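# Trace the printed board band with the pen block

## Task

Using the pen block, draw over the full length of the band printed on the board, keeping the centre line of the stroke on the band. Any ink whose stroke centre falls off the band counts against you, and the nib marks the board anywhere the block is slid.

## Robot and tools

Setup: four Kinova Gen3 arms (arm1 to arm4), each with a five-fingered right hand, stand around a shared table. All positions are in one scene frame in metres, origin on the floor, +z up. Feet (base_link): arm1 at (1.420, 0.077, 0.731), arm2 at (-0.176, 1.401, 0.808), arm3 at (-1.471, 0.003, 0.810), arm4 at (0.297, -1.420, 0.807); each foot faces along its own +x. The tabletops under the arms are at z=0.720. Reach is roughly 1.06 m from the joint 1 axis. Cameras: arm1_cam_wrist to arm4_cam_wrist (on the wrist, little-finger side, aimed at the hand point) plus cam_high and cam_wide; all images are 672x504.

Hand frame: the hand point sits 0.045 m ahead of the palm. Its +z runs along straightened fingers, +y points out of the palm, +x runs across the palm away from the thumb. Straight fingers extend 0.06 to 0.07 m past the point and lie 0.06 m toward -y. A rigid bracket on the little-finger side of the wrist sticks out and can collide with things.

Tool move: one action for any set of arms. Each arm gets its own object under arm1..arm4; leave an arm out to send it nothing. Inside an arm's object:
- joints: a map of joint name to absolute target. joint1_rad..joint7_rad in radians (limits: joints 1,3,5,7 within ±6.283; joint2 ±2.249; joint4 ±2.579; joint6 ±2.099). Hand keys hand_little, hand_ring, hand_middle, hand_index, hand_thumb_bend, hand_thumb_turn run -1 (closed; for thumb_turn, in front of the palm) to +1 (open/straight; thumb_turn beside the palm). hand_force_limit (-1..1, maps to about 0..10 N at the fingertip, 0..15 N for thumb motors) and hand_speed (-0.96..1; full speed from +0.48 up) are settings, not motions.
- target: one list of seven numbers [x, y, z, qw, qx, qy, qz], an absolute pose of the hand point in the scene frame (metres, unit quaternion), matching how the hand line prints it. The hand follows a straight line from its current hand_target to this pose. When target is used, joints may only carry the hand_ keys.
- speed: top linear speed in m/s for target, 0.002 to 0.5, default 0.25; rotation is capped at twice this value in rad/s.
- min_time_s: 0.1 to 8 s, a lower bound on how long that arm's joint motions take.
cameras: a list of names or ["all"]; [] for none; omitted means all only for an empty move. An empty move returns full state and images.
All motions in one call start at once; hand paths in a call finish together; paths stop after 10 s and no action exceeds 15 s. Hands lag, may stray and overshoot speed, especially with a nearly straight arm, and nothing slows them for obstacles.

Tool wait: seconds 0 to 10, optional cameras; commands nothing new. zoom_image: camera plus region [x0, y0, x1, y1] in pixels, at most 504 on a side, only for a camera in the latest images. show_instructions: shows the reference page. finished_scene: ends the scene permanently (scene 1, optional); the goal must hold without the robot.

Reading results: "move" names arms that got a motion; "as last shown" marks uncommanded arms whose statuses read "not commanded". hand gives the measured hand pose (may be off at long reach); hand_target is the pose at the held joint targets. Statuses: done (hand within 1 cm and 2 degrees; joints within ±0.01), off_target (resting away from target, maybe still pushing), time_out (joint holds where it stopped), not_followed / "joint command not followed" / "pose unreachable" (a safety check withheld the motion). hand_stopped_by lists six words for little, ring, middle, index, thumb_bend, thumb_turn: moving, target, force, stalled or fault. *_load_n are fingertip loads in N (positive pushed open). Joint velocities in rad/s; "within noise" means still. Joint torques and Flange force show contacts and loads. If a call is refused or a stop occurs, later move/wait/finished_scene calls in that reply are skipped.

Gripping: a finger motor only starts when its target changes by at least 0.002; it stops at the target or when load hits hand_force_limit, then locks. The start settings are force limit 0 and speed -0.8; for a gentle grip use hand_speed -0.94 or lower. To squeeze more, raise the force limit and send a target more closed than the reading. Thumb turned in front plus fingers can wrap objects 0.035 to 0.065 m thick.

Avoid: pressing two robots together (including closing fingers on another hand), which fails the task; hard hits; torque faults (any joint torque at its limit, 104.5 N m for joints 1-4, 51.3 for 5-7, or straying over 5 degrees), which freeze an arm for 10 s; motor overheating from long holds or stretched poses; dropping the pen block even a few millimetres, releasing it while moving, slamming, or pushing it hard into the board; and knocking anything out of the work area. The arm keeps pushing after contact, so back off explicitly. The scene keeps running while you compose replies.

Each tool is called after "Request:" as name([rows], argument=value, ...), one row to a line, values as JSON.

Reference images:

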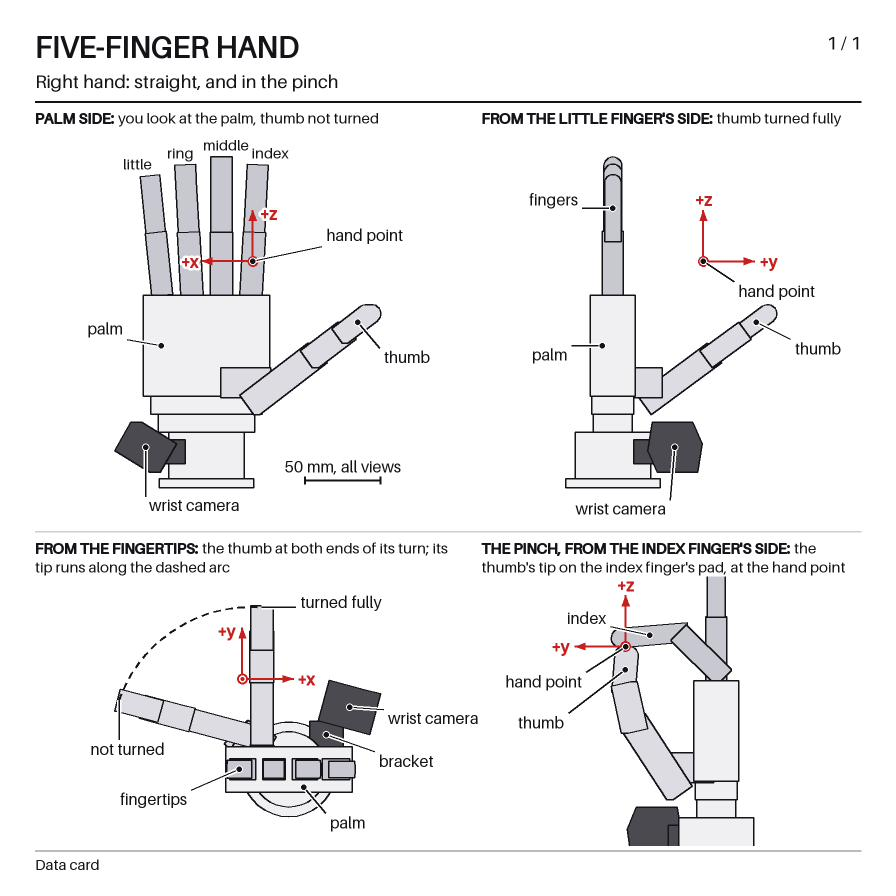

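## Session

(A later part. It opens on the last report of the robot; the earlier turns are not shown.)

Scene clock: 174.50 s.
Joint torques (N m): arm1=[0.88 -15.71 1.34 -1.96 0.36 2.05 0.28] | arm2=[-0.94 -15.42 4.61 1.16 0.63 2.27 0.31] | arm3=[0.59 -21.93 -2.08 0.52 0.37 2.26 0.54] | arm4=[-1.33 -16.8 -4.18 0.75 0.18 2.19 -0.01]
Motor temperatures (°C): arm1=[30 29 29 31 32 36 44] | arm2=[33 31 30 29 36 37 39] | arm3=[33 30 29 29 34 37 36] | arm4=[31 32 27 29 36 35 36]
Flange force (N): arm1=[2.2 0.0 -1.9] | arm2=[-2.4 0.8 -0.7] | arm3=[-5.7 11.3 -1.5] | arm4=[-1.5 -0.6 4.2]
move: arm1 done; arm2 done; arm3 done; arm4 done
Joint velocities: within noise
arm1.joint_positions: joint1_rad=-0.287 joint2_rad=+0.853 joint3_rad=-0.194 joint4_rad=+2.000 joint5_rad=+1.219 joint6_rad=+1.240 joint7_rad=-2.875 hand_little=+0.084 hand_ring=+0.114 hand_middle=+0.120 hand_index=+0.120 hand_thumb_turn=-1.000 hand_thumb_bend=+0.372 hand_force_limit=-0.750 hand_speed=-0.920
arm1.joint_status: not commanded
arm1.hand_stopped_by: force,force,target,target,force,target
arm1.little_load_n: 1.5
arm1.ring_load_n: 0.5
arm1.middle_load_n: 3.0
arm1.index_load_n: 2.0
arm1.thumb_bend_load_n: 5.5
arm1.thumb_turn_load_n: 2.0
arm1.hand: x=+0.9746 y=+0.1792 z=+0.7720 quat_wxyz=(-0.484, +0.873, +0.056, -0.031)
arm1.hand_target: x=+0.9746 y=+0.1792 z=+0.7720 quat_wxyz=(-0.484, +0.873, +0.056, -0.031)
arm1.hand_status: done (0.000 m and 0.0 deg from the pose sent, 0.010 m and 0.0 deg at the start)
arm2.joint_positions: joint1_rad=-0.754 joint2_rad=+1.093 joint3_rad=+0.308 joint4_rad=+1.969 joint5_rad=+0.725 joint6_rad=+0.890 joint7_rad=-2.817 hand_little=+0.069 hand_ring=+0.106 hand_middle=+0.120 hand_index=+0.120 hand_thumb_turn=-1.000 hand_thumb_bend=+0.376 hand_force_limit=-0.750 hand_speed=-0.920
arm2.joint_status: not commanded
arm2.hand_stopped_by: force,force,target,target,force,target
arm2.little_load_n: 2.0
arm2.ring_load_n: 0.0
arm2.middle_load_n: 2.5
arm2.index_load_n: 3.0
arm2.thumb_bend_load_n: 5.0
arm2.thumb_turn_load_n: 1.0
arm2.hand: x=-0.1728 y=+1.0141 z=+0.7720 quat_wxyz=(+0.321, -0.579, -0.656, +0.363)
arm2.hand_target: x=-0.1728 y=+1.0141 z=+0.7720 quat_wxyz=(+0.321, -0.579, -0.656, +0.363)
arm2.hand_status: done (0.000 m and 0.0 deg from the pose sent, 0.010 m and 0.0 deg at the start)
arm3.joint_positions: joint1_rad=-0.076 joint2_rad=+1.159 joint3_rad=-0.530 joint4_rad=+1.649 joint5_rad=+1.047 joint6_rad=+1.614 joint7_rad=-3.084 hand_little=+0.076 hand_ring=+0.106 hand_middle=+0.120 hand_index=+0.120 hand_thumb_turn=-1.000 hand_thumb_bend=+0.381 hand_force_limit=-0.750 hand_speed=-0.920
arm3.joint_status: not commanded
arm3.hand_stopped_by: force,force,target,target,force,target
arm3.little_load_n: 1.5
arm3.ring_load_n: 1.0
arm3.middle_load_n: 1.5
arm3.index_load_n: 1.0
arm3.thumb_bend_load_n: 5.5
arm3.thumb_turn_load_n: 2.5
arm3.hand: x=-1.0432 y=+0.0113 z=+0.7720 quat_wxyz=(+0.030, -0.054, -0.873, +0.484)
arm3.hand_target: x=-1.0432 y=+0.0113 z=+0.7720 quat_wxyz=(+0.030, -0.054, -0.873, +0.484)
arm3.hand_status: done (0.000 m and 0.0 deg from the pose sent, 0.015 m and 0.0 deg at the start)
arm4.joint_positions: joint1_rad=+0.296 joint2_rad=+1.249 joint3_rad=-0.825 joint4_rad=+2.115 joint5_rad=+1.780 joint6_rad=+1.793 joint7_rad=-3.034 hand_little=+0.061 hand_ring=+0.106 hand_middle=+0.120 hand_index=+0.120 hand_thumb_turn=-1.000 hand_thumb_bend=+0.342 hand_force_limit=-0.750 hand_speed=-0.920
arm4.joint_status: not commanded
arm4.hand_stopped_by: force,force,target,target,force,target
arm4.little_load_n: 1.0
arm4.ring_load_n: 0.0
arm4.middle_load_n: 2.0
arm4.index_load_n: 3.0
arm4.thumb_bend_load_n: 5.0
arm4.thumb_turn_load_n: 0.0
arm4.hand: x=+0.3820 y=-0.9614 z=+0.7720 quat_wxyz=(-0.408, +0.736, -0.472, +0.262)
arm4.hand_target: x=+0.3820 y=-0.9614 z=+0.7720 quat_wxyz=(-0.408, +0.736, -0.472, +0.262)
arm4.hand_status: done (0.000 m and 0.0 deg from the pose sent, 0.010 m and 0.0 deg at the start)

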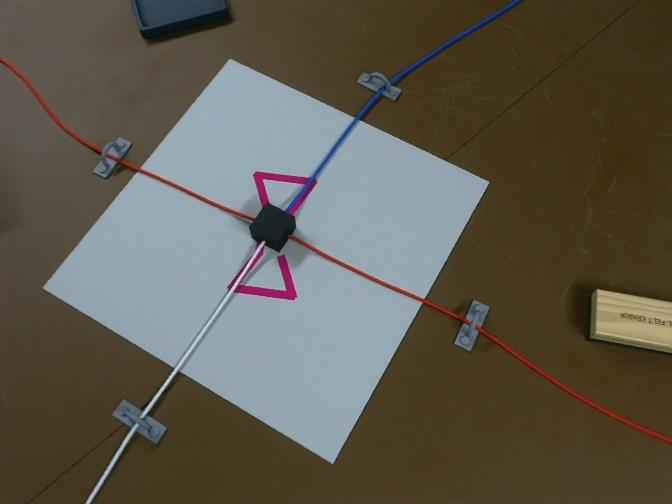

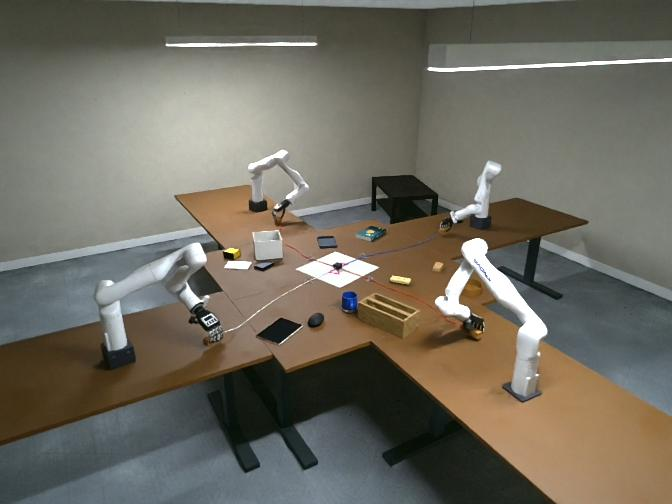

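Request:
move(arm1={"target": [0.9795, 0.1799, 0.772, 0.4838, -0.8728, -0.0564, 0.0313], "speed": 0.04}, arm2={"target": [-0.1733, 1.0181, 0.772, 0.3209, -0.5790, -0.6555, 0.3634], "speed": 0.04}, arm3={"target": [-1.0551, 0.0128, 0.772, 0.0300, -0.0541, -0.8729, 0.4839], "speed": 0.04}, arm4={"target": [0.3845, -0.9669, 0.772, 0.4080, -0.7360, 0.4725, -0.2619], "speed": 0.04}, cameras=["cam_high", "cam_wide", "arm3_cam_wrist"])

Request:
zoom_image(camera="cam_wide", region=[190, 210, 490, 350])

Scene clock: 177.13 s.
Joint torques (N m): arm1=[0.86 -15.58 1.35 -1.83 0.32 2.06 0.28] | arm2=[-1.03 -15.24 4.63 1.23 0.57 2.32 0.26] | arm3=[0.53 -21.62 -2.18 0.73 0.3 2.24 0.5] | arm4=[-1.3 -16.65 -4.13 0.93 0.13 2.2 -0.04]
Motor temperatures (°C): arm1=[30 29 29 31 32 36 44] | arm2=[33 31 30 29 36 37 39] | arm3=[33 30 29 29 34 37 36] | arm4=[31 32 27 29 36 35 36]
Flange force (N): arm1=[2.1 0.0 -1.8] | arm2=[-2.5 0.5 -0.7] | arm3=[-5.6 11.3 -1.4] | arm4=[-1.8 -0.7 4.4]
move: arm1 done; arm2 done; arm3 done; arm4 done
Joint velocities: within noise
arm1.joint_positions: joint1_rad=-0.289 joint2_rad=+0.850 joint3_rad=-0.194 joint4_rad=+2.016 joint5_rad=+1.220 joint6_rad=+1.237 joint7_rad=-2.888 hand_little=+0.084 hand_ring=+0.114 hand_middle=+0.120 hand_index=+0.120 hand_thumb_turn=-1.000 hand_thumb_bend=+0.372 hand_force_limit=-0.750 hand_speed=-0.920
arm1.joint_status: not commanded
arm1.hand_stopped_by: force,force,target,target,force,target
arm1.little_load_n: 1.5
arm1.ring_load_n: 0.5
arm1.middle_load_n: 3.0
arm1.index_load_n: 1.5
arm1.thumb_bend_load_n: 5.0
arm1.thumb_turn_load_n: 2.0
arm1.hand: x=+0.9795 y=+0.1799 z=+0.7720 quat_wxyz=(-0.484, +0.873, +0.056, -0.031)
arm1.hand_target: x=+0.9795 y=+0.1799 z=+0.7720 quat_wxyz=(-0.484, +0.873, +0.056, -0.031)
arm1.hand_status: done (0.000 m and 0.0 deg from the pose sent, 0.005 m and 0.0 deg at the start)
arm2.joint_positions: joint1_rad=-0.760 joint2_rad=+1.092 joint3_rad=+0.307 joint4_rad=+1.981 joint5_rad=+0.725 joint6_rad=+0.884 joint7_rad=-2.826 hand_little=+0.069 hand_ring=+0.106 hand_middle=+0.120 hand_index=+0.120 hand_thumb_turn=-1.000 hand_thumb_bend=+0.376 hand_force_limit=-0.750 hand_speed=-0.920
arm2.joint_status: not commanded
arm2.hand_stopped_by: force,force,target,target,force,target
arm2.little_load_n: 1.5
arm2.ring_load_n: 0.0
arm2.middle_load_n: 2.5
arm2.index_load_n: 3.0
arm2.thumb_bend_load_n: 5.5
arm2.thumb_turn_load_n: 0.5
arm2.hand: x=-0.1733 y=+1.0181 z=+0.7720 quat_wxyz=(+0.321, -0.579, -0.656, +0.363)
arm2.hand_target: x=-0.1733 y=+1.0181 z=+0.7720 quat_wxyz=(+0.321, -0.579, -0.656, +0.363)
arm2.hand_status: done (0.000 m and 0.0 deg from the pose sent, 0.004 m and 0.0 deg at the start)
arm3.joint_positions: joint1_rad=-0.083 joint2_rad=+1.154 joint3_rad=-0.537 joint4_rad=+1.684 joint5_rad=+1.037 joint6_rad=+1.605 joint7_rad=-3.118 hand_little=+0.076 hand_ring=+0.106 hand_middle=+0.120 hand_index=+0.120 hand_thumb_turn=-1.000 hand_thumb_bend=+0.381 hand_force_limit=-0.750 hand_speed=-0.920
arm3.joint_status: not commanded
arm3.hand_stopped_by: force,force,target,target,force,target
arm3.little_load_n: 1.5
arm3.ring_load_n: 1.0
arm3.middle_load_n: 2.0
arm3.index_load_n: 1.0
arm3.thumb_bend_load_n: 6.0
arm3.thumb_turn_load_n: 2.5
arm3.hand: x=-1.0551 y=+0.0128 z=+0.7720 quat_wxyz=(+0.030, -0.054, -0.873, +0.484)
arm3.hand_target: x=-1.0551 y=+0.0128 z=+0.7720 quat_wxyz=(+0.030, -0.054, -0.873, +0.484)
arm3.hand_status: done (0.000 m and 0.0 deg from the pose sent, 0.012 m and 0.0 deg at the start)
arm4.joint_positions: joint1_rad=+0.299 joint2_rad=+1.250 joint3_rad=-0.824 joint4_rad=+2.134 joint5_rad=+1.779 joint6_rad=+1.797 joint7_rad=-3.052 hand_little=+0.061 hand_ring=+0.106 hand_middle=+0.120 hand_index=+0.120 hand_thumb_turn=-1.000 hand_thumb_bend=+0.342 hand_force_limit=-0.750 hand_speed=-0.920
arm4.joint_status: not commanded
arm4.hand_stopped_by: force,force,target,target,force,target
arm4.little_load_n: 1.0
arm4.ring_load_n: 0.0
arm4.middle_load_n: 2.0
arm4.index_load_n: 3.0
arm4.thumb_bend_load_n: 5.0
arm4.thumb_turn_load_n: 0.5
arm4.hand: x=+0.3845 y=-0.9669 z=+0.7720 quat_wxyz=(-0.408, +0.736, -0.472, +0.262)
arm4.hand_target: x=+0.3845 y=-0.9669 z=+0.7720 quat_wxyz=(-0.408, +0.736, -0.472, +0.262)
arm4.hand_status: done (0.000 m and 0.0 deg from the pose sent, 0.006 m and 0.0 deg at the start)
pictures: arm3_cam_wrist, cam_high, cam_wide

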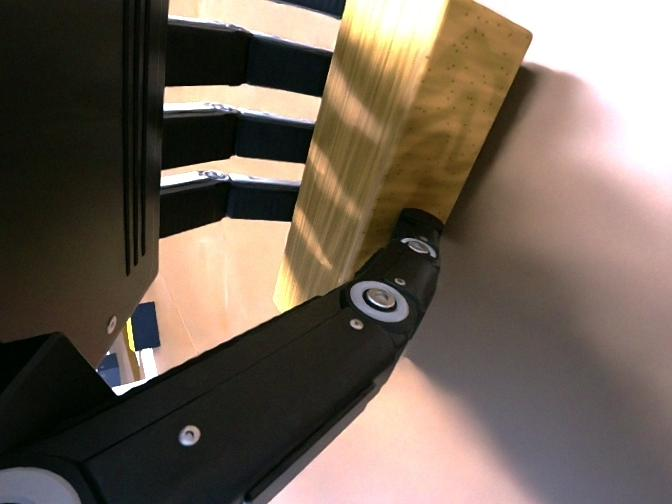

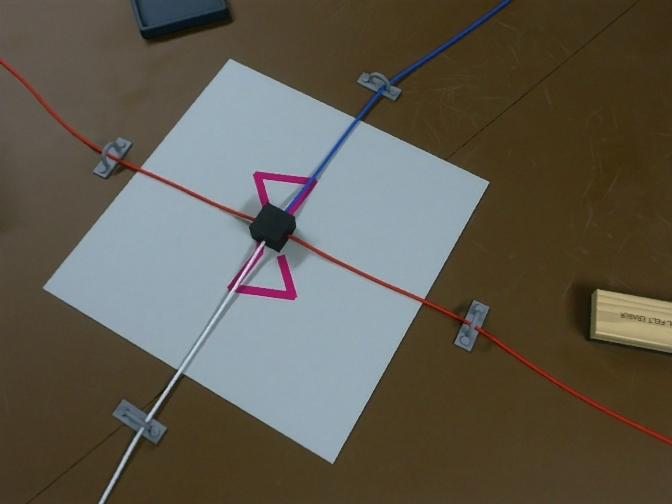

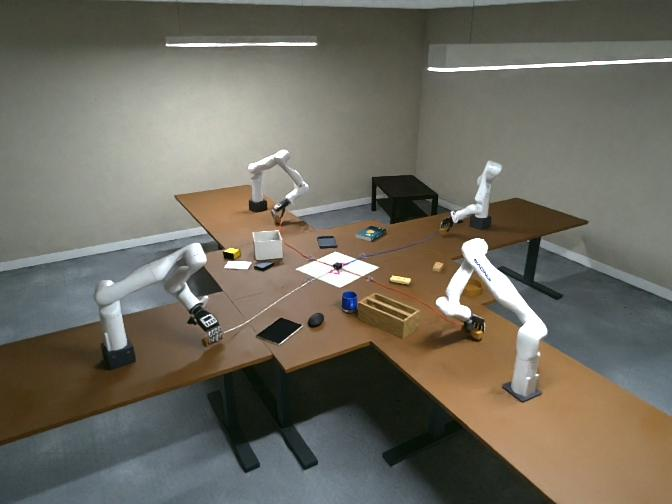

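Scaled by 1.680 from the camera's image (finer frame: 960x720).

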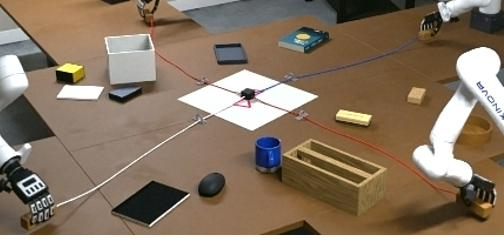

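Request:
move(arm1={"target": [0.9835, 0.1804, 0.772, 0.4838, -0.8728, -0.0564, 0.0313], "speed": 0.04}, arm2={"target": [-0.1737, 1.0211, 0.772, 0.3209, -0.5790, -0.6555, 0.3634], "speed": 0.04}, arm3={"target": [-1.0650, 0.0140, 0.772, 0.0300, -0.0541, -0.8729, 0.4839], "speed": 0.04}, arm4={"target": [0.3862, -0.9705, 0.772, 0.4080, -0.7360, 0.4725, -0.2619], "speed": 0.04}, cameras=["cam_high", "cam_wide"])

Request:
zoom_image(camera="cam_wide", region=[190, 210, 490, 350])

Scene clock: 179.30 s.
Joint torques (N m): arm1=[0.89 -15.44 1.33 -1.77 0.32 2.08 0.3] | arm2=[-0.93 -15.18 4.56 1.34 0.57 2.33 0.29] | arm3=[0.53 -21.37 -2.21 0.93 0.25 2.25 0.55] | arm4=[-0.99 -16.3 -3.84 1.25 -0.23 2.25 0.01]
Motor temperatures (°C): arm1=[30 29 29 31 32 36 44] | arm2=[33 31 30 29 36 37 39] | arm3=[33 30 29 29 34 37 36] | arm4=[31 32 27 29 36 35 36]
Flange force (N): arm1=[2.2 0.1 -1.9] | arm2=[-2.4 0.7 -0.7] | arm3=[-5.2 11.4 -1.3] | arm4=[-2.7 -0.6 4.4]
move: arm1 done; arm2 done; arm3 done; arm4 done
Joint velocities: arm1=[within noise] | arm2=[within noise] | arm3=[within noise] | arm4=[0 0 0 0 0 -0.005 0]
arm1.joint_positions: joint1_rad=-0.291 joint2_rad=+0.847 joint3_rad=-0.195 joint4_rad=+2.029 joint5_rad=+1.221 joint6_rad=+1.234 joint7_rad=-2.899 hand_little=+0.084 hand_ring=+0.114 hand_middle=+0.120 hand_index=+0.120 hand_thumb_turn=-1.000 hand_thumb_bend=+0.372 hand_force_limit=-0.750 hand_speed=-0.920
arm1.joint_status: not commanded
arm1.hand_stopped_by: force,force,target,target,force,target
arm1.little_load_n: 1.5
arm1.ring_load_n: 0.5
arm1.middle_load_n: 2.5
arm1.index_load_n: 1.5
arm1.thumb_bend_load_n: 5.5
arm1.thumb_turn_load_n: 2.0
arm1.hand: x=+0.9835 y=+0.1804 z=+0.7720 quat_wxyz=(-0.484, +0.873, +0.056, -0.031)
arm1.hand_target: x=+0.9835 y=+0.1804 z=+0.7720 quat_wxyz=(-0.484, +0.873, +0.056, -0.031)
arm1.hand_status: done (0.000 m and 0.0 deg from the pose sent, 0.004 m and 0.0 deg at the start)
arm2.joint_positions: joint1_rad=-0.764 joint2_rad=+1.091 joint3_rad=+0.307 joint4_rad=+1.990 joint5_rad=+0.725 joint6_rad=+0.879 joint7_rad=-2.833 hand_little=+0.069 hand_ring=+0.106 hand_middle=+0.120 hand_index=+0.120 hand_thumb_turn=-1.000 hand_thumb_bend=+0.376 hand_force_limit=-0.750 hand_speed=-0.920
arm2.joint_status: not commanded
arm2.hand_stopped_by: force,force,target,target,force,target
arm2.little_load_n: 1.5
arm2.ring_load_n: 0.5
arm2.middle_load_n: 2.0
arm2.index_load_n: 3.0
arm2.thumb_bend_load_n: 5.0
arm2.thumb_turn_load_n: 1.0
arm2.hand: x=-0.1737 y=+1.0211 z=+0.7720 quat_wxyz=(+0.321, -0.579, -0.656, +0.363)
arm2.hand_target: x=-0.1737 y=+1.0211 z=+0.7720 quat_wxyz=(+0.321, -0.579, -0.656, +0.363)
arm2.hand_status: done (0.000 m and 0.0 deg from the pose sent, 0.003 m and 0.0 deg at the start)
arm3.joint_positions: joint1_rad=-0.089 joint2_rad=+1.150 joint3_rad=-0.542 joint4_rad=+1.712 joint5_rad=+1.028 joint6_rad=+1.597 joint7_rad=-3.145 hand_little=+0.076 hand_ring=+0.106 hand_middle=+0.120 hand_index=+0.120 hand_thumb_turn=-1.000 hand_thumb_bend=+0.381 hand_force_limit=-0.750 hand_speed=-0.920
arm3.joint_status: not commanded
arm3.hand_stopped_by: force,force,target,target,force,target
arm3.little_load_n: 1.5
arm3.ring_load_n: 1.0
arm3.middle_load_n: 2.0
arm3.index_load_n: 1.0
arm3.thumb_bend_load_n: 5.5
arm3.thumb_turn_load_n: 2.5
arm3.hand: x=-1.0650 y=+0.0140 z=+0.7720 quat_wxyz=(+0.030, -0.054, -0.873, +0.484)
arm3.hand_target: x=-1.0650 y=+0.0140 z=+0.7720 quat_wxyz=(+0.030, -0.054, -0.873, +0.484)
arm3.hand_status: done (0.000 m and 0.0 deg from the pose sent, 0.010 m and 0.0 deg at the start)
arm4.joint_positions: joint1_rad=+0.301 joint2_rad=+1.251 joint3_rad=-0.824 joint4_rad=+2.146 joint5_rad=+1.778 joint6_rad=+1.799 joint7_rad=-3.063 hand_little=+0.061 hand_ring=+0.106 hand_middle=+0.120 hand_index=+0.120 hand_thumb_turn=-1.000 hand_thumb_bend=+0.342 hand_force_limit=-0.750 hand_speed=-0.920
arm4.joint_status: not commanded
arm4.hand_stopped_by: force,force,target,target,force,target
arm4.little_load_n: 1.0
arm4.ring_load_n: 0.0
arm4.middle_load_n: 2.0
arm4.index_load_n: 3.0
arm4.thumb_bend_load_n: 5.0
arm4.thumb_turn_load_n: 0.5
arm4.hand: x=+0.3862 y=-0.9705 z=+0.7720 quat_wxyz=(-0.408, +0.736, -0.473, +0.262)
arm4.hand_target: x=+0.3862 y=-0.9705 z=+0.7720 quat_wxyz=(-0.408, +0.736, -0.473, +0.262)
arm4.hand_status: done (0.000 m and 0.0 deg from the pose sent, 0.004 m and 0.0 deg at the start)

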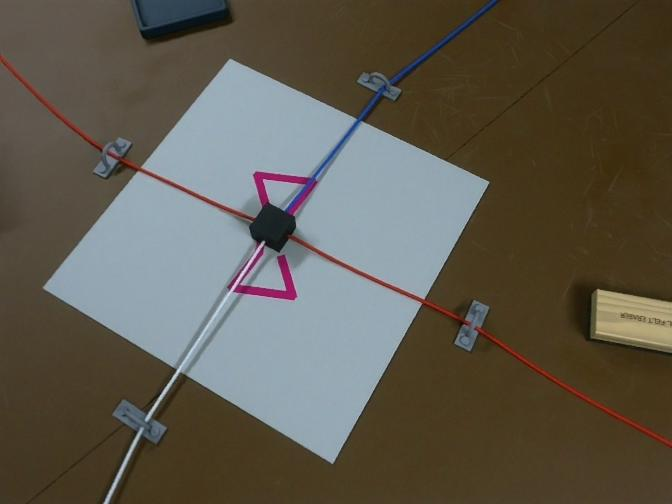

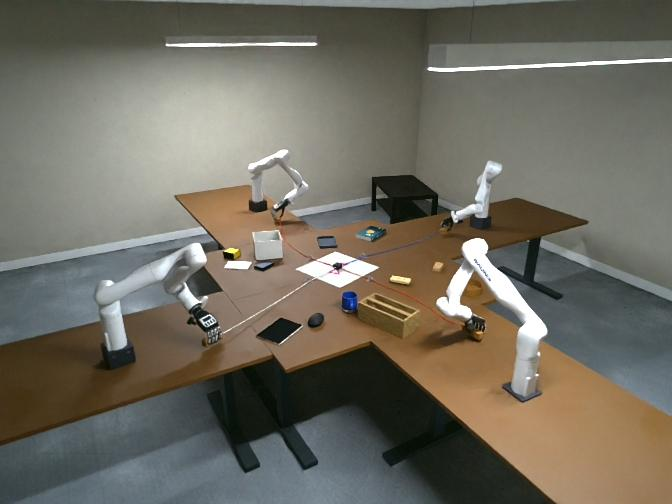

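Scaled by 1.680 from the camera's image (finer frame: 960x720).

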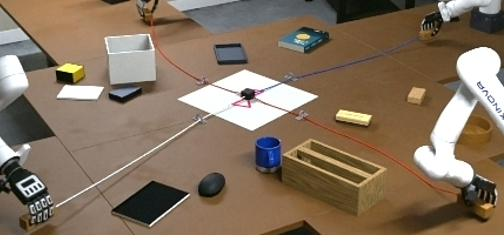

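Request:
zoom_image(camera="cam_high", region=[200, 150, 340, 310])

Scaled by 3.150 from the camera's image (finer frame: 960x720).

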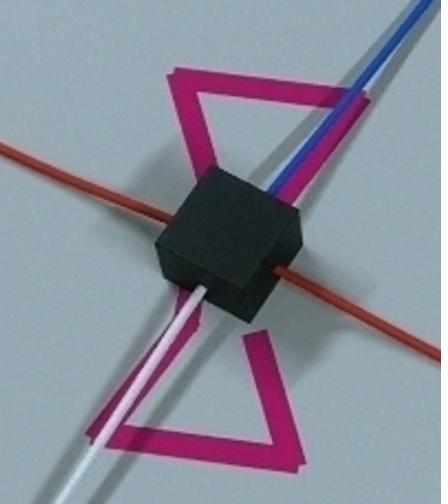

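Request:
move(arm1={"target": [0.9865, 0.1808, 0.772, 0.4838, -0.8728, -0.0564, 0.0313], "speed": 0.03}, arm2={"target": [-0.1739, 1.0231, 0.772, 0.3209, -0.5790, -0.6555, 0.3634], "speed": 0.03}, arm3={"target": [-1.0709, 0.0147, 0.772, 0.0300, -0.0541, -0.8729, 0.4839], "speed": 0.03}, cameras=["cam_high", "cam_wide"])

Request:
zoom_image(camera="cam_wide", region=[190, 210, 490, 350])

Request:
zoom_image(camera="cam_high", region=[200, 150, 340, 310])

Scene clock: 182.90 s.
Joint torques (N m): arm1=[0.88 -15.34 1.34 -1.69 0.31 2.08 0.28] | arm2=[-0.94 -15.02 4.56 1.6 0.5 2.36 0.32] | arm3=[0.61 -21.19 -2.18 1.05 0.17 2.19 0.49] | arm4=[-0.99 -16.33 -3.83 1.24 -0.21 2.26 0.01]
Motor temperatures (°C): arm1=[30 29 29 31 32 36 44] | arm2=[33 31 30 29 36 37 39] | arm3=[33 30 29 29 34 37 36] | arm4=[31 32 27 29 36 35 36]
Flange force (N): arm1=[2.1 0.0 -1.9] | arm2=[-2.8 0.8 -0.9] | arm3=[-5.2 11.5 -1.5] | arm4=[-2.7 -0.6 4.3]
move: arm1 done; arm2 done; arm3 done
Joint velocities: within noise
arm1.joint_positions: joint1_rad=-0.292 joint2_rad=+0.845 joint3_rad=-0.196 joint4_rad=+2.039 joint5_rad=+1.222 joint6_rad=+1.232 joint7_rad=-2.908 hand_little=+0.084 hand_ring=+0.114 hand_middle=+0.120 hand_index=+0.120 hand_thumb_turn=-1.000 hand_thumb_bend=+0.372 hand_force_limit=-0.750 hand_speed=-0.920
arm1.joint_status: not commanded
arm1.hand_stopped_by: force,force,target,target,force,target
arm1.little_load_n: 1.5
arm1.ring_load_n: 0.5
arm1.middle_load_n: 2.5
arm1.index_load_n: 1.5
arm1.thumb_bend_load_n: 5.5
arm1.thumb_turn_load_n: 2.0
arm1.hand: x=+0.9865 y=+0.1808 z=+0.7720 quat_wxyz=(-0.484, +0.873, +0.056, -0.031)
arm1.hand_target: x=+0.9865 y=+0.1808 z=+0.7720 quat_wxyz=(-0.484, +0.873, +0.056, -0.031)
arm1.hand_status: done (0.000 m and 0.0 deg from the pose sent, 0.003 m and 0.0 deg at the start)
arm2.joint_positions: joint1_rad=-0.767 joint2_rad=+1.091 joint3_rad=+0.307 joint4_rad=+1.995 joint5_rad=+0.725 joint6_rad=+0.876 joint7_rad=-2.837 hand_little=+0.069 hand_ring=+0.106 hand_middle=+0.120 hand_index=+0.120 hand_thumb_turn=-1.000 hand_thumb_bend=+0.376 hand_force_limit=-0.750 hand_speed=-0.920
arm2.joint_status: not commanded
arm2.hand_stopped_by: force,force,target,target,force,target
arm2.little_load_n: 2.0
arm2.ring_load_n: 0.0
arm2.middle_load_n: 2.5
arm2.index_load_n: 3.0
arm2.thumb_bend_load_n: 5.0
arm2.thumb_turn_load_n: 1.0
arm2.hand: x=-0.1739 y=+1.0231 z=+0.7720 quat_wxyz=(+0.321, -0.579, -0.656, +0.363)
arm2.hand_target: x=-0.1739 y=+1.0231 z=+0.7720 quat_wxyz=(+0.321, -0.579, -0.656, +0.363)
arm2.hand_status: done (0.000 m and 0.0 deg from the pose sent, 0.002 m and 0.0 deg at the start)
arm3.joint_positions: joint1_rad=-0.093 joint2_rad=+1.148 joint3_rad=-0.545 joint4_rad=+1.729 joint5_rad=+1.023 joint6_rad=+1.592 joint7_rad=-3.161 hand_little=+0.076 hand_ring=+0.106 hand_middle=+0.120 hand_index=+0.120 hand_thumb_turn=-1.000 hand_thumb_bend=+0.381 hand_force_limit=-0.750 hand_speed=-0.920
arm3.joint_status: not commanded
arm3.hand_stopped_by: force,force,target,target,force,target
arm3.little_load_n: 1.5
arm3.ring_load_n: 1.5
arm3.middle_load_n: 2.0
arm3.index_load_n: 1.0
arm3.thumb_bend_load_n: 5.5
arm3.thumb_turn_load_n: 2.5
arm3.hand: x=-1.0709 y=+0.0147 z=+0.7720 quat_wxyz=(+0.030, -0.054, -0.873, +0.484)
arm3.hand_target: x=-1.0709 y=+0.0147 z=+0.7720 quat_wxyz=(+0.030, -0.054, -0.873, +0.484)
arm3.hand_status: done (0.000 m and 0.0 deg from the pose sent, 0.006 m and 0.0 deg at the start)
arm4: as last shown
arm4.thumb_turn_load_n: 0.0

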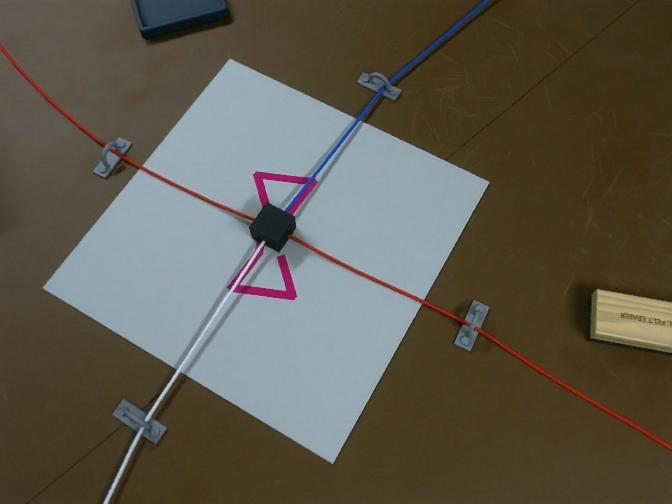

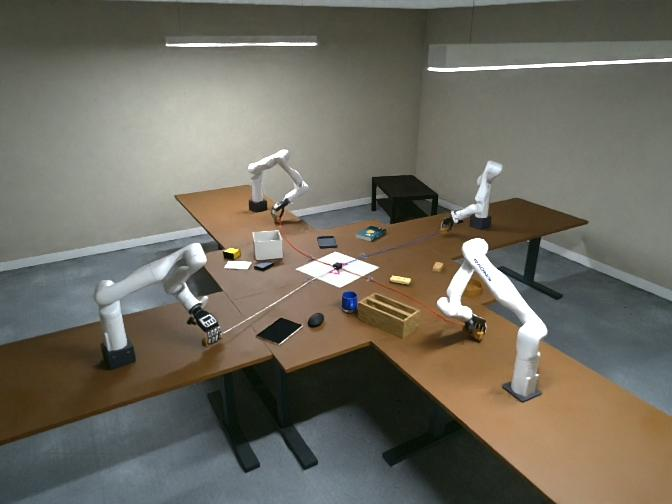

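Scaled by 1.680 from the camera's image (finer frame: 960x720).

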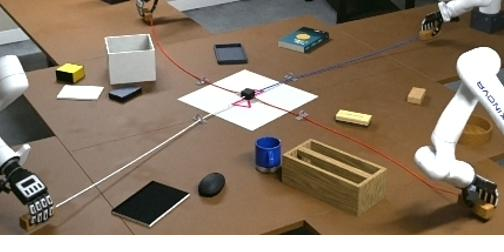

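Scaled by 3.150 from the camera's image (finer frame: 960x720).

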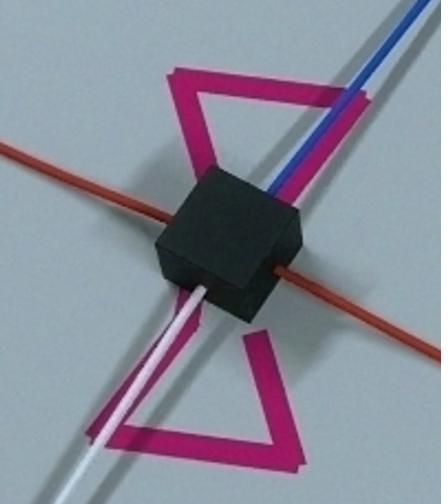

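Request:
move(arm1={"target": [0.9895, 0.1812, 0.772, 0.4838, -0.8728, -0.0564, 0.0313], "speed": 0.03}, arm3={"target": [-1.0769, 0.0155, 0.772, 0.0300, -0.0541, -0.8729, 0.4839], "speed": 0.03}, cameras=["cam_high", "cam_wide"])

Request:
zoom_image(camera="cam_wide", region=[190, 210, 490, 350])

Request:
zoom_image(camera="cam_high", region=[200, 150, 340, 310])

Scene clock: 185.33 s.
Joint torques (N m): arm1=[0.86 -15.24 1.35 -1.61 0.27 2.09 0.29] | arm2=[-0.91 -15 4.46 1.56 0.48 2.32 0.29] | arm3=[0.55 -21.07 -2.19 1.17 0.17 2.27 0.52] | arm4=[-0.97 -16.38 -3.81 1.25 -0.18 2.24 0.03]
Motor temperatures (°C): arm1=[30 29 29 31 32 36 44] | arm2=[33 31 30 29 36 37 39] | arm3=[33 30 29 29 34 37 36] | arm4=[31 32 27 29 36 35 36]
Flange force (N): arm1=[2.1 0.0 -1.9] | arm2=[-2.8 0.5 -0.9] | arm3=[-5.0 11.5 -1.3] | arm4=[-2.7 -0.4 4.2]
move: arm1 done; arm3 done
Joint velocities: within noise
arm1.joint_positions: joint1_rad=-0.293 joint2_rad=+0.843 joint3_rad=-0.197 joint4_rad=+2.049 joint5_rad=+1.223 joint6_rad=+1.230 joint7_rad=-2.916 hand_little=+0.084 hand_ring=+0.114 hand_middle=+0.120 hand_index=+0.120 hand_thumb_turn=-1.000 hand_thumb_bend=+0.372 hand_force_limit=-0.750 hand_speed=-0.920
arm1.joint_status: not commanded
arm1.hand_stopped_by: force,force,target,target,force,target
arm1.little_load_n: 1.5
arm1.ring_load_n: 0.5
arm1.middle_load_n: 3.0
arm1.index_load_n: 1.5
arm1.thumb_bend_load_n: 5.0
arm1.thumb_turn_load_n: 2.0
arm1.hand: x=+0.9895 y=+0.1812 z=+0.7720 quat_wxyz=(-0.484, +0.873, +0.056, -0.031)
arm1.hand_target: x=+0.9895 y=+0.1812 z=+0.7720 quat_wxyz=(-0.484, +0.873, +0.056, -0.031)
arm1.hand_status: done (0.000 m and 0.0 deg from the pose sent, 0.003 m and 0.0 deg at the start)
arm2, arm4: as last shown
arm2.middle_load_n: 2.0
arm2.thumb_bend_load_n: 5.5
arm3.joint_positions: joint1_rad=-0.097 joint2_rad=+1.146 joint3_rad=-0.549 joint4_rad=+1.745 joint5_rad=+1.018 joint6_rad=+1.587 joint7_rad=-3.178 hand_little=+0.076 hand_ring=+0.106 hand_middle=+0.120 hand_index=+0.120 hand_thumb_turn=-1.000 hand_thumb_bend=+0.381 hand_force_limit=-0.750 hand_speed=-0.920
arm3.joint_status: not commanded
arm3.hand_stopped_by: force,force,target,target,force,target
arm3.little_load_n: 1.5
arm3.ring_load_n: 1.0
arm3.middle_load_n: 1.5
arm3.index_load_n: 1.0
arm3.thumb_bend_load_n: 5.5
arm3.thumb_turn_load_n: 2.5
arm3.hand: x=-1.0769 y=+0.0155 z=+0.7720 quat_wxyz=(+0.030, -0.054, -0.873, +0.484)
arm3.hand_target: x=-1.0769 y=+0.0155 z=+0.7720 quat_wxyz=(+0.030, -0.054, -0.873, +0.484)
arm3.hand_status: done (0.000 m and 0.0 deg from the pose sent, 0.006 m and 0.0 deg at the start)
arm4.thumb_turn_load_n: 0.5

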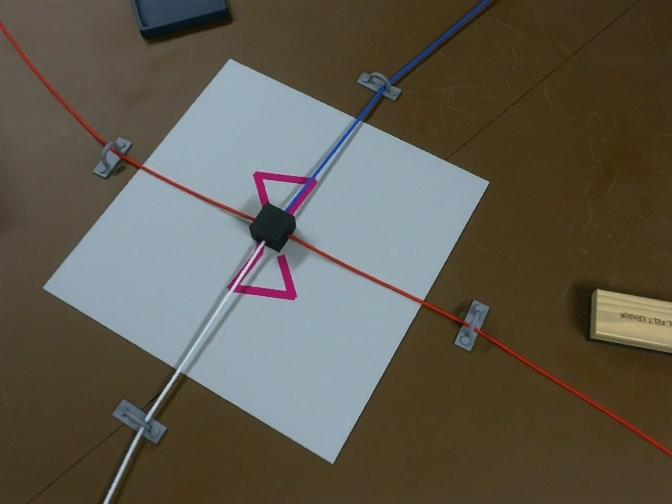

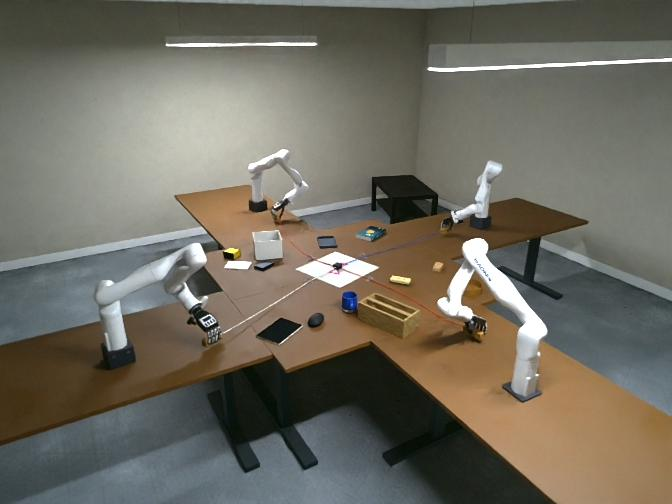

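Scaled by 1.680 from the camera's image (finer frame: 960x720).

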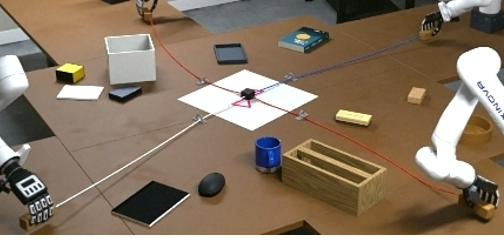

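Scaled by 3.150 from the camera's image (finer frame: 960x720).

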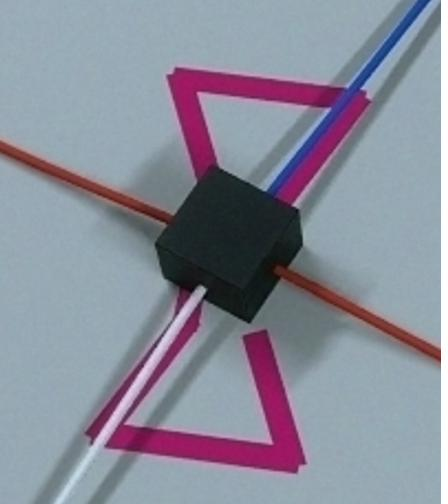

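Request:
move(arm1={"target": [0.9925, 0.1816, 0.772, 0.4838, -0.8728, -0.0564, 0.0313], "speed": 0.03}, arm3={"target": [-1.0829, 0.0162, 0.772, 0.0300, -0.0541, -0.8729, 0.4839], "speed": 0.03}, cameras=["cam_high", "cam_wide"])

Request:
zoom_image(camera="cam_wide", region=[190, 210, 490, 350])

Request:
zoom_image(camera="cam_high", region=[200, 150, 340, 310])

Scene clock: 187.83 s.
Joint torques (N m): arm1=[0.91 -15.18 1.31 -1.51 0.26 2.08 0.3] | arm2=[-0.96 -15.05 4.43 1.6 0.46 2.37 0.32] | arm3=[0.55 -20.94 -2.19 1.25 0.07 2.24 0.53] | arm4=[-0.99 -16.26 -3.78 1.22 -0.22 2.25 0.02]
Motor temperatures (°C): arm1=[30 29 29 31 32 36 44] | arm2=[33 31 30 29 36 37 39] | arm3=[33 30 29 29 34 37 36] | arm4=[31 32 27 29 36 35 36]
Flange force (N): arm1=[2.0 0.1 -1.9] | arm2=[-2.9 0.7 -0.6] | arm3=[-4.8 11.6 -1.2] | arm4=[-2.6 -0.8 4.2]
move: arm1 done; arm3 done
Joint velocities: within noise
arm1.joint_positions: joint1_rad=-0.294 joint2_rad=+0.841 joint3_rad=-0.197 joint4_rad=+2.059 joint5_rad=+1.224 joint6_rad=+1.228 joint7_rad=-2.924 hand_little=+0.084 hand_ring=+0.114 hand_middle=+0.120 hand_index=+0.120 hand_thumb_turn=-1.000 hand_thumb_bend=+0.372 hand_force_limit=-0.750 hand_speed=-0.920
arm1.joint_status: not commanded
arm1.hand_stopped_by: force,force,target,target,force,target
arm1.little_load_n: 1.5
arm1.ring_load_n: 0.5
arm1.middle_load_n: 2.5
arm1.index_load_n: 1.5
arm1.thumb_bend_load_n: 5.0
arm1.thumb_turn_load_n: 2.0
arm1.hand: x=+0.9925 y=+0.1816 z=+0.7720 quat_wxyz=(-0.484, +0.873, +0.056, -0.031)
arm1.hand_target: x=+0.9925 y=+0.1816 z=+0.7720 quat_wxyz=(-0.484, +0.873, +0.056, -0.031)
arm1.hand_status: done (0.000 m and 0.0 deg from the pose sent, 0.003 m and 0.0 deg at the start)
arm2, arm4: as last shown
arm2.middle_load_n: 2.5
arm2.index_load_n: 3.5
arm3.joint_positions: joint1_rad=-0.101 joint2_rad=+1.144 joint3_rad=-0.552 joint4_rad=+1.761 joint5_rad=+1.012 joint6_rad=+1.581 joint7_rad=-3.194 hand_little=+0.076 hand_ring=+0.106 hand_middle=+0.120 hand_index=+0.120 hand_thumb_turn=-1.000 hand_thumb_bend=+0.381 hand_force_limit=-0.750 hand_speed=-0.920
arm3.joint_status: not commanded
arm3.hand_stopped_by: force,force,target,target,force,target
arm3.little_load_n: 1.5
arm3.ring_load_n: 1.5
arm3.middle_load_n: 1.5
arm3.index_load_n: 1.0
arm3.thumb_bend_load_n: 6.0
arm3.thumb_turn_load_n: 2.5
arm3.hand: x=-1.0829 y=+0.0162 z=+0.7720 quat_wxyz=(+0.030, -0.054, -0.873, +0.484)
arm3.hand_target: x=-1.0829 y=+0.0162 z=+0.7720 quat_wxyz=(+0.030, -0.054, -0.873, +0.484)
arm3.hand_status: done (0.000 m and 0.0 deg from the pose sent, 0.006 m and 0.0 deg at the start)

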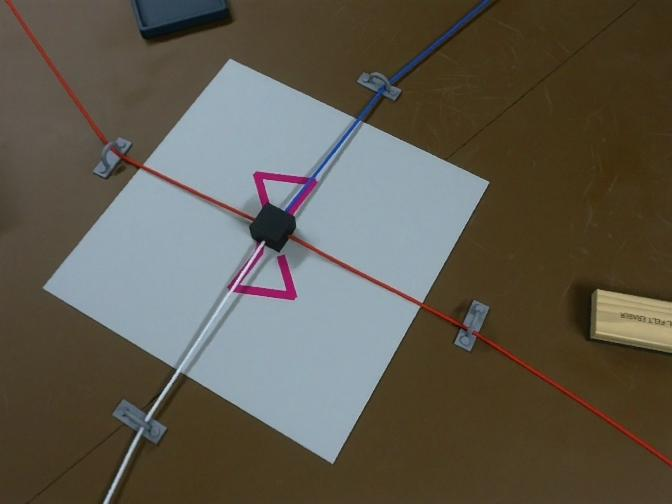

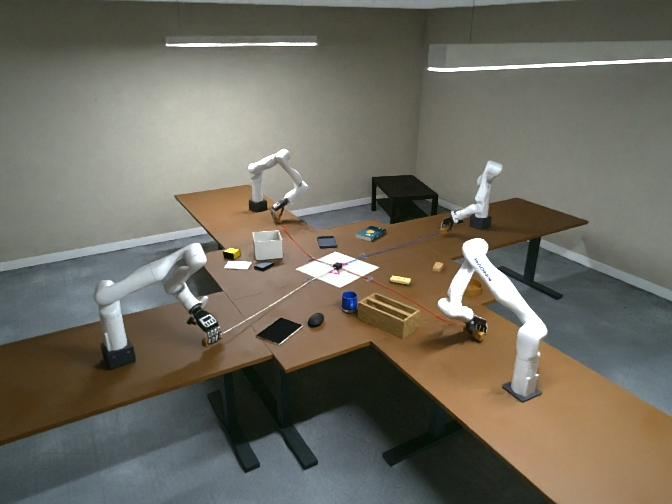

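Scaled by 1.680 from the camera's image (finer frame: 960x720).

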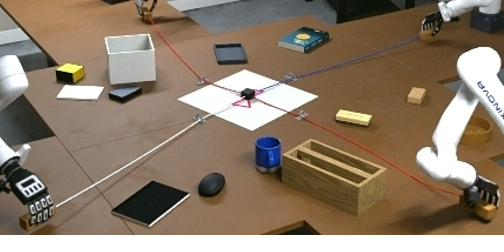

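Scaled by 3.150 from the camera's image (finer frame: 960x720).

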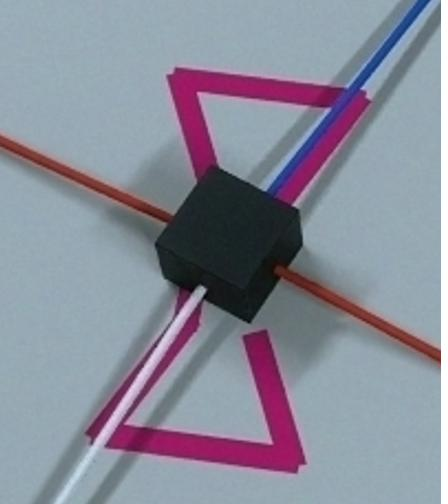

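Request:
move(arm1={"target": [0.9950, 0.1819, 0.772, 0.4838, -0.8728, -0.0564, 0.0313], "speed": 0.02}, arm3={"target": [-1.0859, 0.0166, 0.772, 0.0300, -0.0541, -0.8729, 0.4839], "speed": 0.02}, cameras=["cam_high", "cam_wide"])

Request:
zoom_image(camera="cam_high", region=[200, 150, 340, 310])

Scene clock: 189.80 s.
Joint torques (N m): arm1=[0.88 -15.06 1.36 -1.44 0.24 2.12 0.3] | arm2=[-0.91 -15.01 4.55 1.58 0.43 2.38 0.29] | arm3=[0.45 -20.3 -2.48 1.94 -0.55 2.2 0.68] | arm4=[-0.95 -16.3 -3.8 1.28 -0.18 2.27 0.07]
Motor temperatures (°C): arm1=[30 29 29 31 32 36 44] | arm2=[33 31 30 29 36 37 39] | arm3=[33 30 29 29 34 37 36] | arm4=[31 32 27 29 36 35 36]
Flange force (N): arm1=[2.0 0.0 -1.9] | arm2=[-2.7 0.6 -0.7] | arm3=[-6.6 11.7 -1.2] | arm4=[-2.7 -0.5 4.1]
move: arm1 done; arm3 done
Joint velocities: within noise
arm1.joint_positions: joint1_rad=-0.295 joint2_rad=+0.839 joint3_rad=-0.198 joint4_rad=+2.067 joint5_rad=+1.225 joint6_rad=+1.226 joint7_rad=-2.931 hand_little=+0.084 hand_ring=+0.114 hand_middle=+0.120 hand_index=+0.120 hand_thumb_turn=-1.000 hand_thumb_bend=+0.372 hand_force_limit=-0.750 hand_speed=-0.920
arm1.joint_status: not commanded
arm1.hand_stopped_by: force,force,target,target,force,target
arm1.little_load_n: 1.5
arm1.ring_load_n: 0.5
arm1.middle_load_n: 3.0
arm1.index_load_n: 1.5
arm1.thumb_bend_load_n: 5.5
arm1.thumb_turn_load_n: 2.0
arm1.hand: x=+0.9950 y=+0.1819 z=+0.7720 quat_wxyz=(-0.484, +0.873, +0.056, -0.031)
arm1.hand_target: x=+0.9950 y=+0.1819 z=+0.7720 quat_wxyz=(-0.484, +0.873, +0.056, -0.031)
arm1.hand_status: done (0.000 m and 0.0 deg from the pose sent, 0.003 m and 0.0 deg at the start)
arm2, arm4: as last shown
arm2.index_load_n: 3.0
arm3.joint_positions: joint1_rad=-0.103 joint2_rad=+1.143 joint3_rad=-0.554 joint4_rad=+1.770 joint5_rad=+1.010 joint6_rad=+1.579 joint7_rad=-3.203 hand_little=+0.076 hand_ring=+0.106 hand_middle=+0.120 hand_index=+0.120 hand_thumb_turn=-1.000 hand_thumb_bend=+0.381 hand_force_limit=-0.750 hand_speed=-0.920
arm3.joint_status: not commanded
arm3.hand_stopped_by: force,force,target,target,force,target
arm3.little_load_n: 1.5
arm3.ring_load_n: 1.0
arm3.middle_load_n: 2.0
arm3.index_load_n: 1.0
arm3.thumb_bend_load_n: 6.0
arm3.thumb_turn_load_n: 3.0
arm3.hand: x=-1.0859 y=+0.0166 z=+0.7720 quat_wxyz=(+0.030, -0.054, -0.873, +0.484)
arm3.hand_target: x=-1.0859 y=+0.0166 z=+0.7720 quat_wxyz=(+0.030, -0.054, -0.873, +0.484)
arm3.hand_status: done (0.000 m and 0.0 deg from the pose sent, 0.003 m and 0.0 deg at the start)
arm4.thumb_turn_load_n: 0.0

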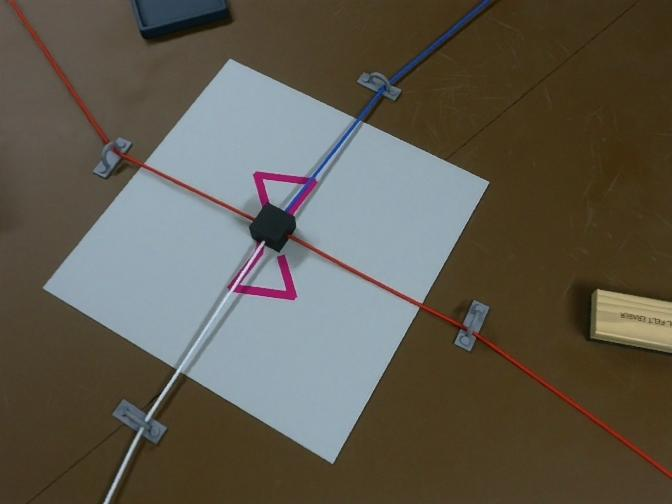

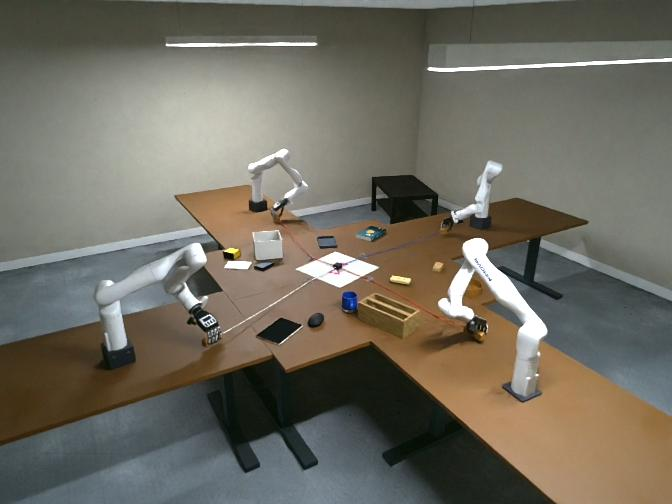

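Scaled by 3.150 from the camera's image (finer frame: 960x720).

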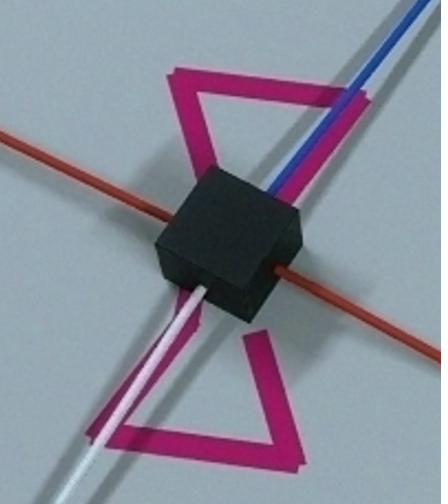

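Request:
move(arm1={"target": [0.9970, 0.1821, 0.772, 0.4838, -0.8728, -0.0564, 0.0313], "speed": 0.02}, cameras=["cam_high"])

Request:
zoom_image(camera="cam_high", region=[200, 150, 340, 310])

Request:
zoom_image(camera="cam_high", region=[400, 280, 672, 504])

Scene clock: 191.77 s.
Joint torques (N m): arm1=[0.95 -14.98 1.38 -1.28 0.14 2.15 0.32] | arm2=[-0.89 -15 4.52 1.58 0.4 2.38 0.29] | arm3=[0.48 -20.25 -2.51 1.93 -0.55 2.24 0.66] | arm4=[-0.99 -16.29 -3.79 1.23 -0.21 2.26 0.04]
Motor temperatures (°C): arm1=[30 29 29 31 32 36 44] | arm2=[33 31 29 29 36 37 39] | arm3=[33 30 29 29 34 37 36] | arm4=[31 32 27 29 36 35 36]
Flange force (N): arm1=[1.8 0.1 -1.9] | arm2=[-2.7 0.6 -0.7] | arm3=[-6.6 11.6 -1.2] | arm4=[-2.6 -0.7 4.2]
move: arm1 done
Joint velocities: within noise
arm1.joint_positions: joint1_rad=-0.296 joint2_rad=+0.838 joint3_rad=-0.199 joint4_rad=+2.073 joint5_rad=+1.225 joint6_rad=+1.225 joint7_rad=-2.937 hand_little=+0.084 hand_ring=+0.114 hand_middle=+0.120 hand_index=+0.120 hand_thumb_turn=-1.000 hand_thumb_bend=+0.372 hand_force_limit=-0.750 hand_speed=-0.920
arm1.joint_status: not commanded
arm1.hand_stopped_by: force,force,target,target,force,target
arm1.little_load_n: 1.5
arm1.ring_load_n: 0.5
arm1.middle_load_n: 2.5
arm1.index_load_n: 1.5
arm1.thumb_bend_load_n: 5.5
arm1.thumb_turn_load_n: 2.0
arm1.hand: x=+0.9970 y=+0.1821 z=+0.7720 quat_wxyz=(-0.484, +0.873, +0.056, -0.031)
arm1.hand_target: x=+0.9970 y=+0.1821 z=+0.7720 quat_wxyz=(-0.484, +0.873, +0.056, -0.031)
arm1.hand_status: done (0.000 m and 0.0 deg from the pose sent, 0.002 m and 0.0 deg at the start)
arm2, arm3, arm4: as last shown
arm2.little_load_n: 1.5
arm2.thumb_bend_load_n: 5.0
arm3.ring_load_n: 0.5
arm3.thumb_bend_load_n: 5.5

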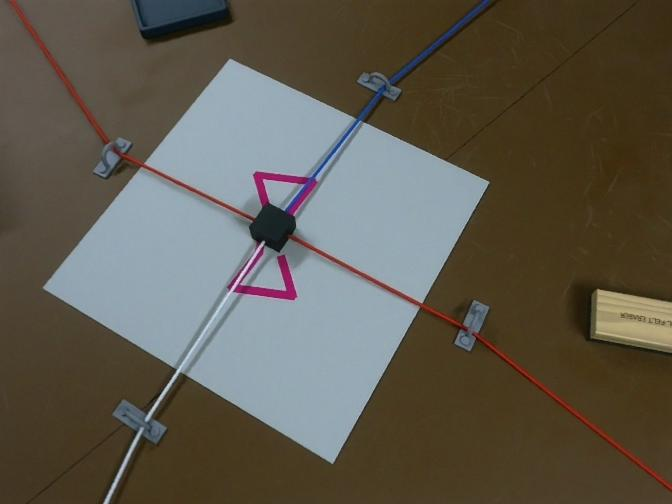

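Scaled by 3.150 from the camera's image (finer frame: 960x720).

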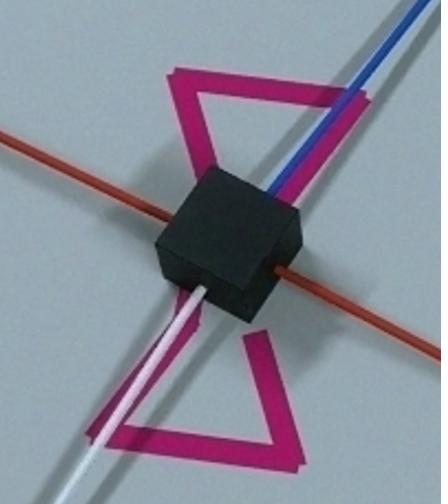

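Scaled by 1.853 from the camera's image (finer frame: 960x720).

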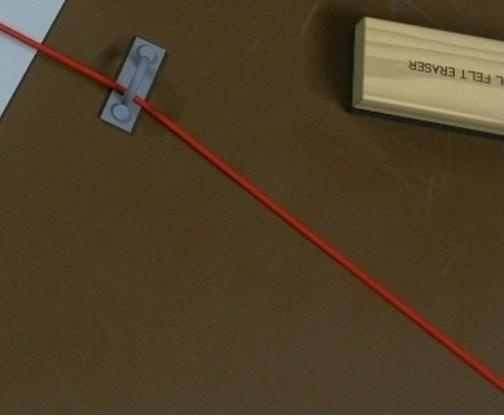

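Request:
zoom_image(camera="cam_high", region=[246, 236, 276, 261])

Request:
zoom_image(camera="cam_high", region=[250, 195, 310, 255])

Scaled by 16.800 from the camera's image (finer frame: 960x720).

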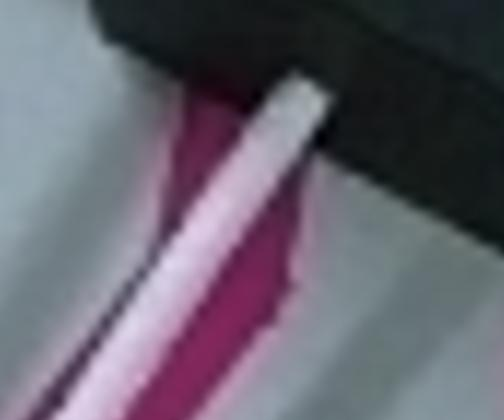

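Scaled by 8.400 from the camera's image (finer frame: 960x720).

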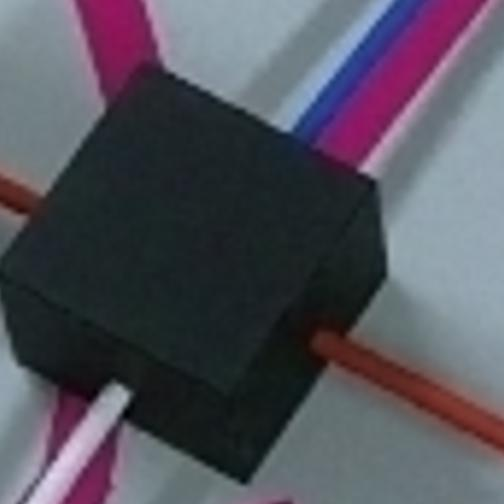

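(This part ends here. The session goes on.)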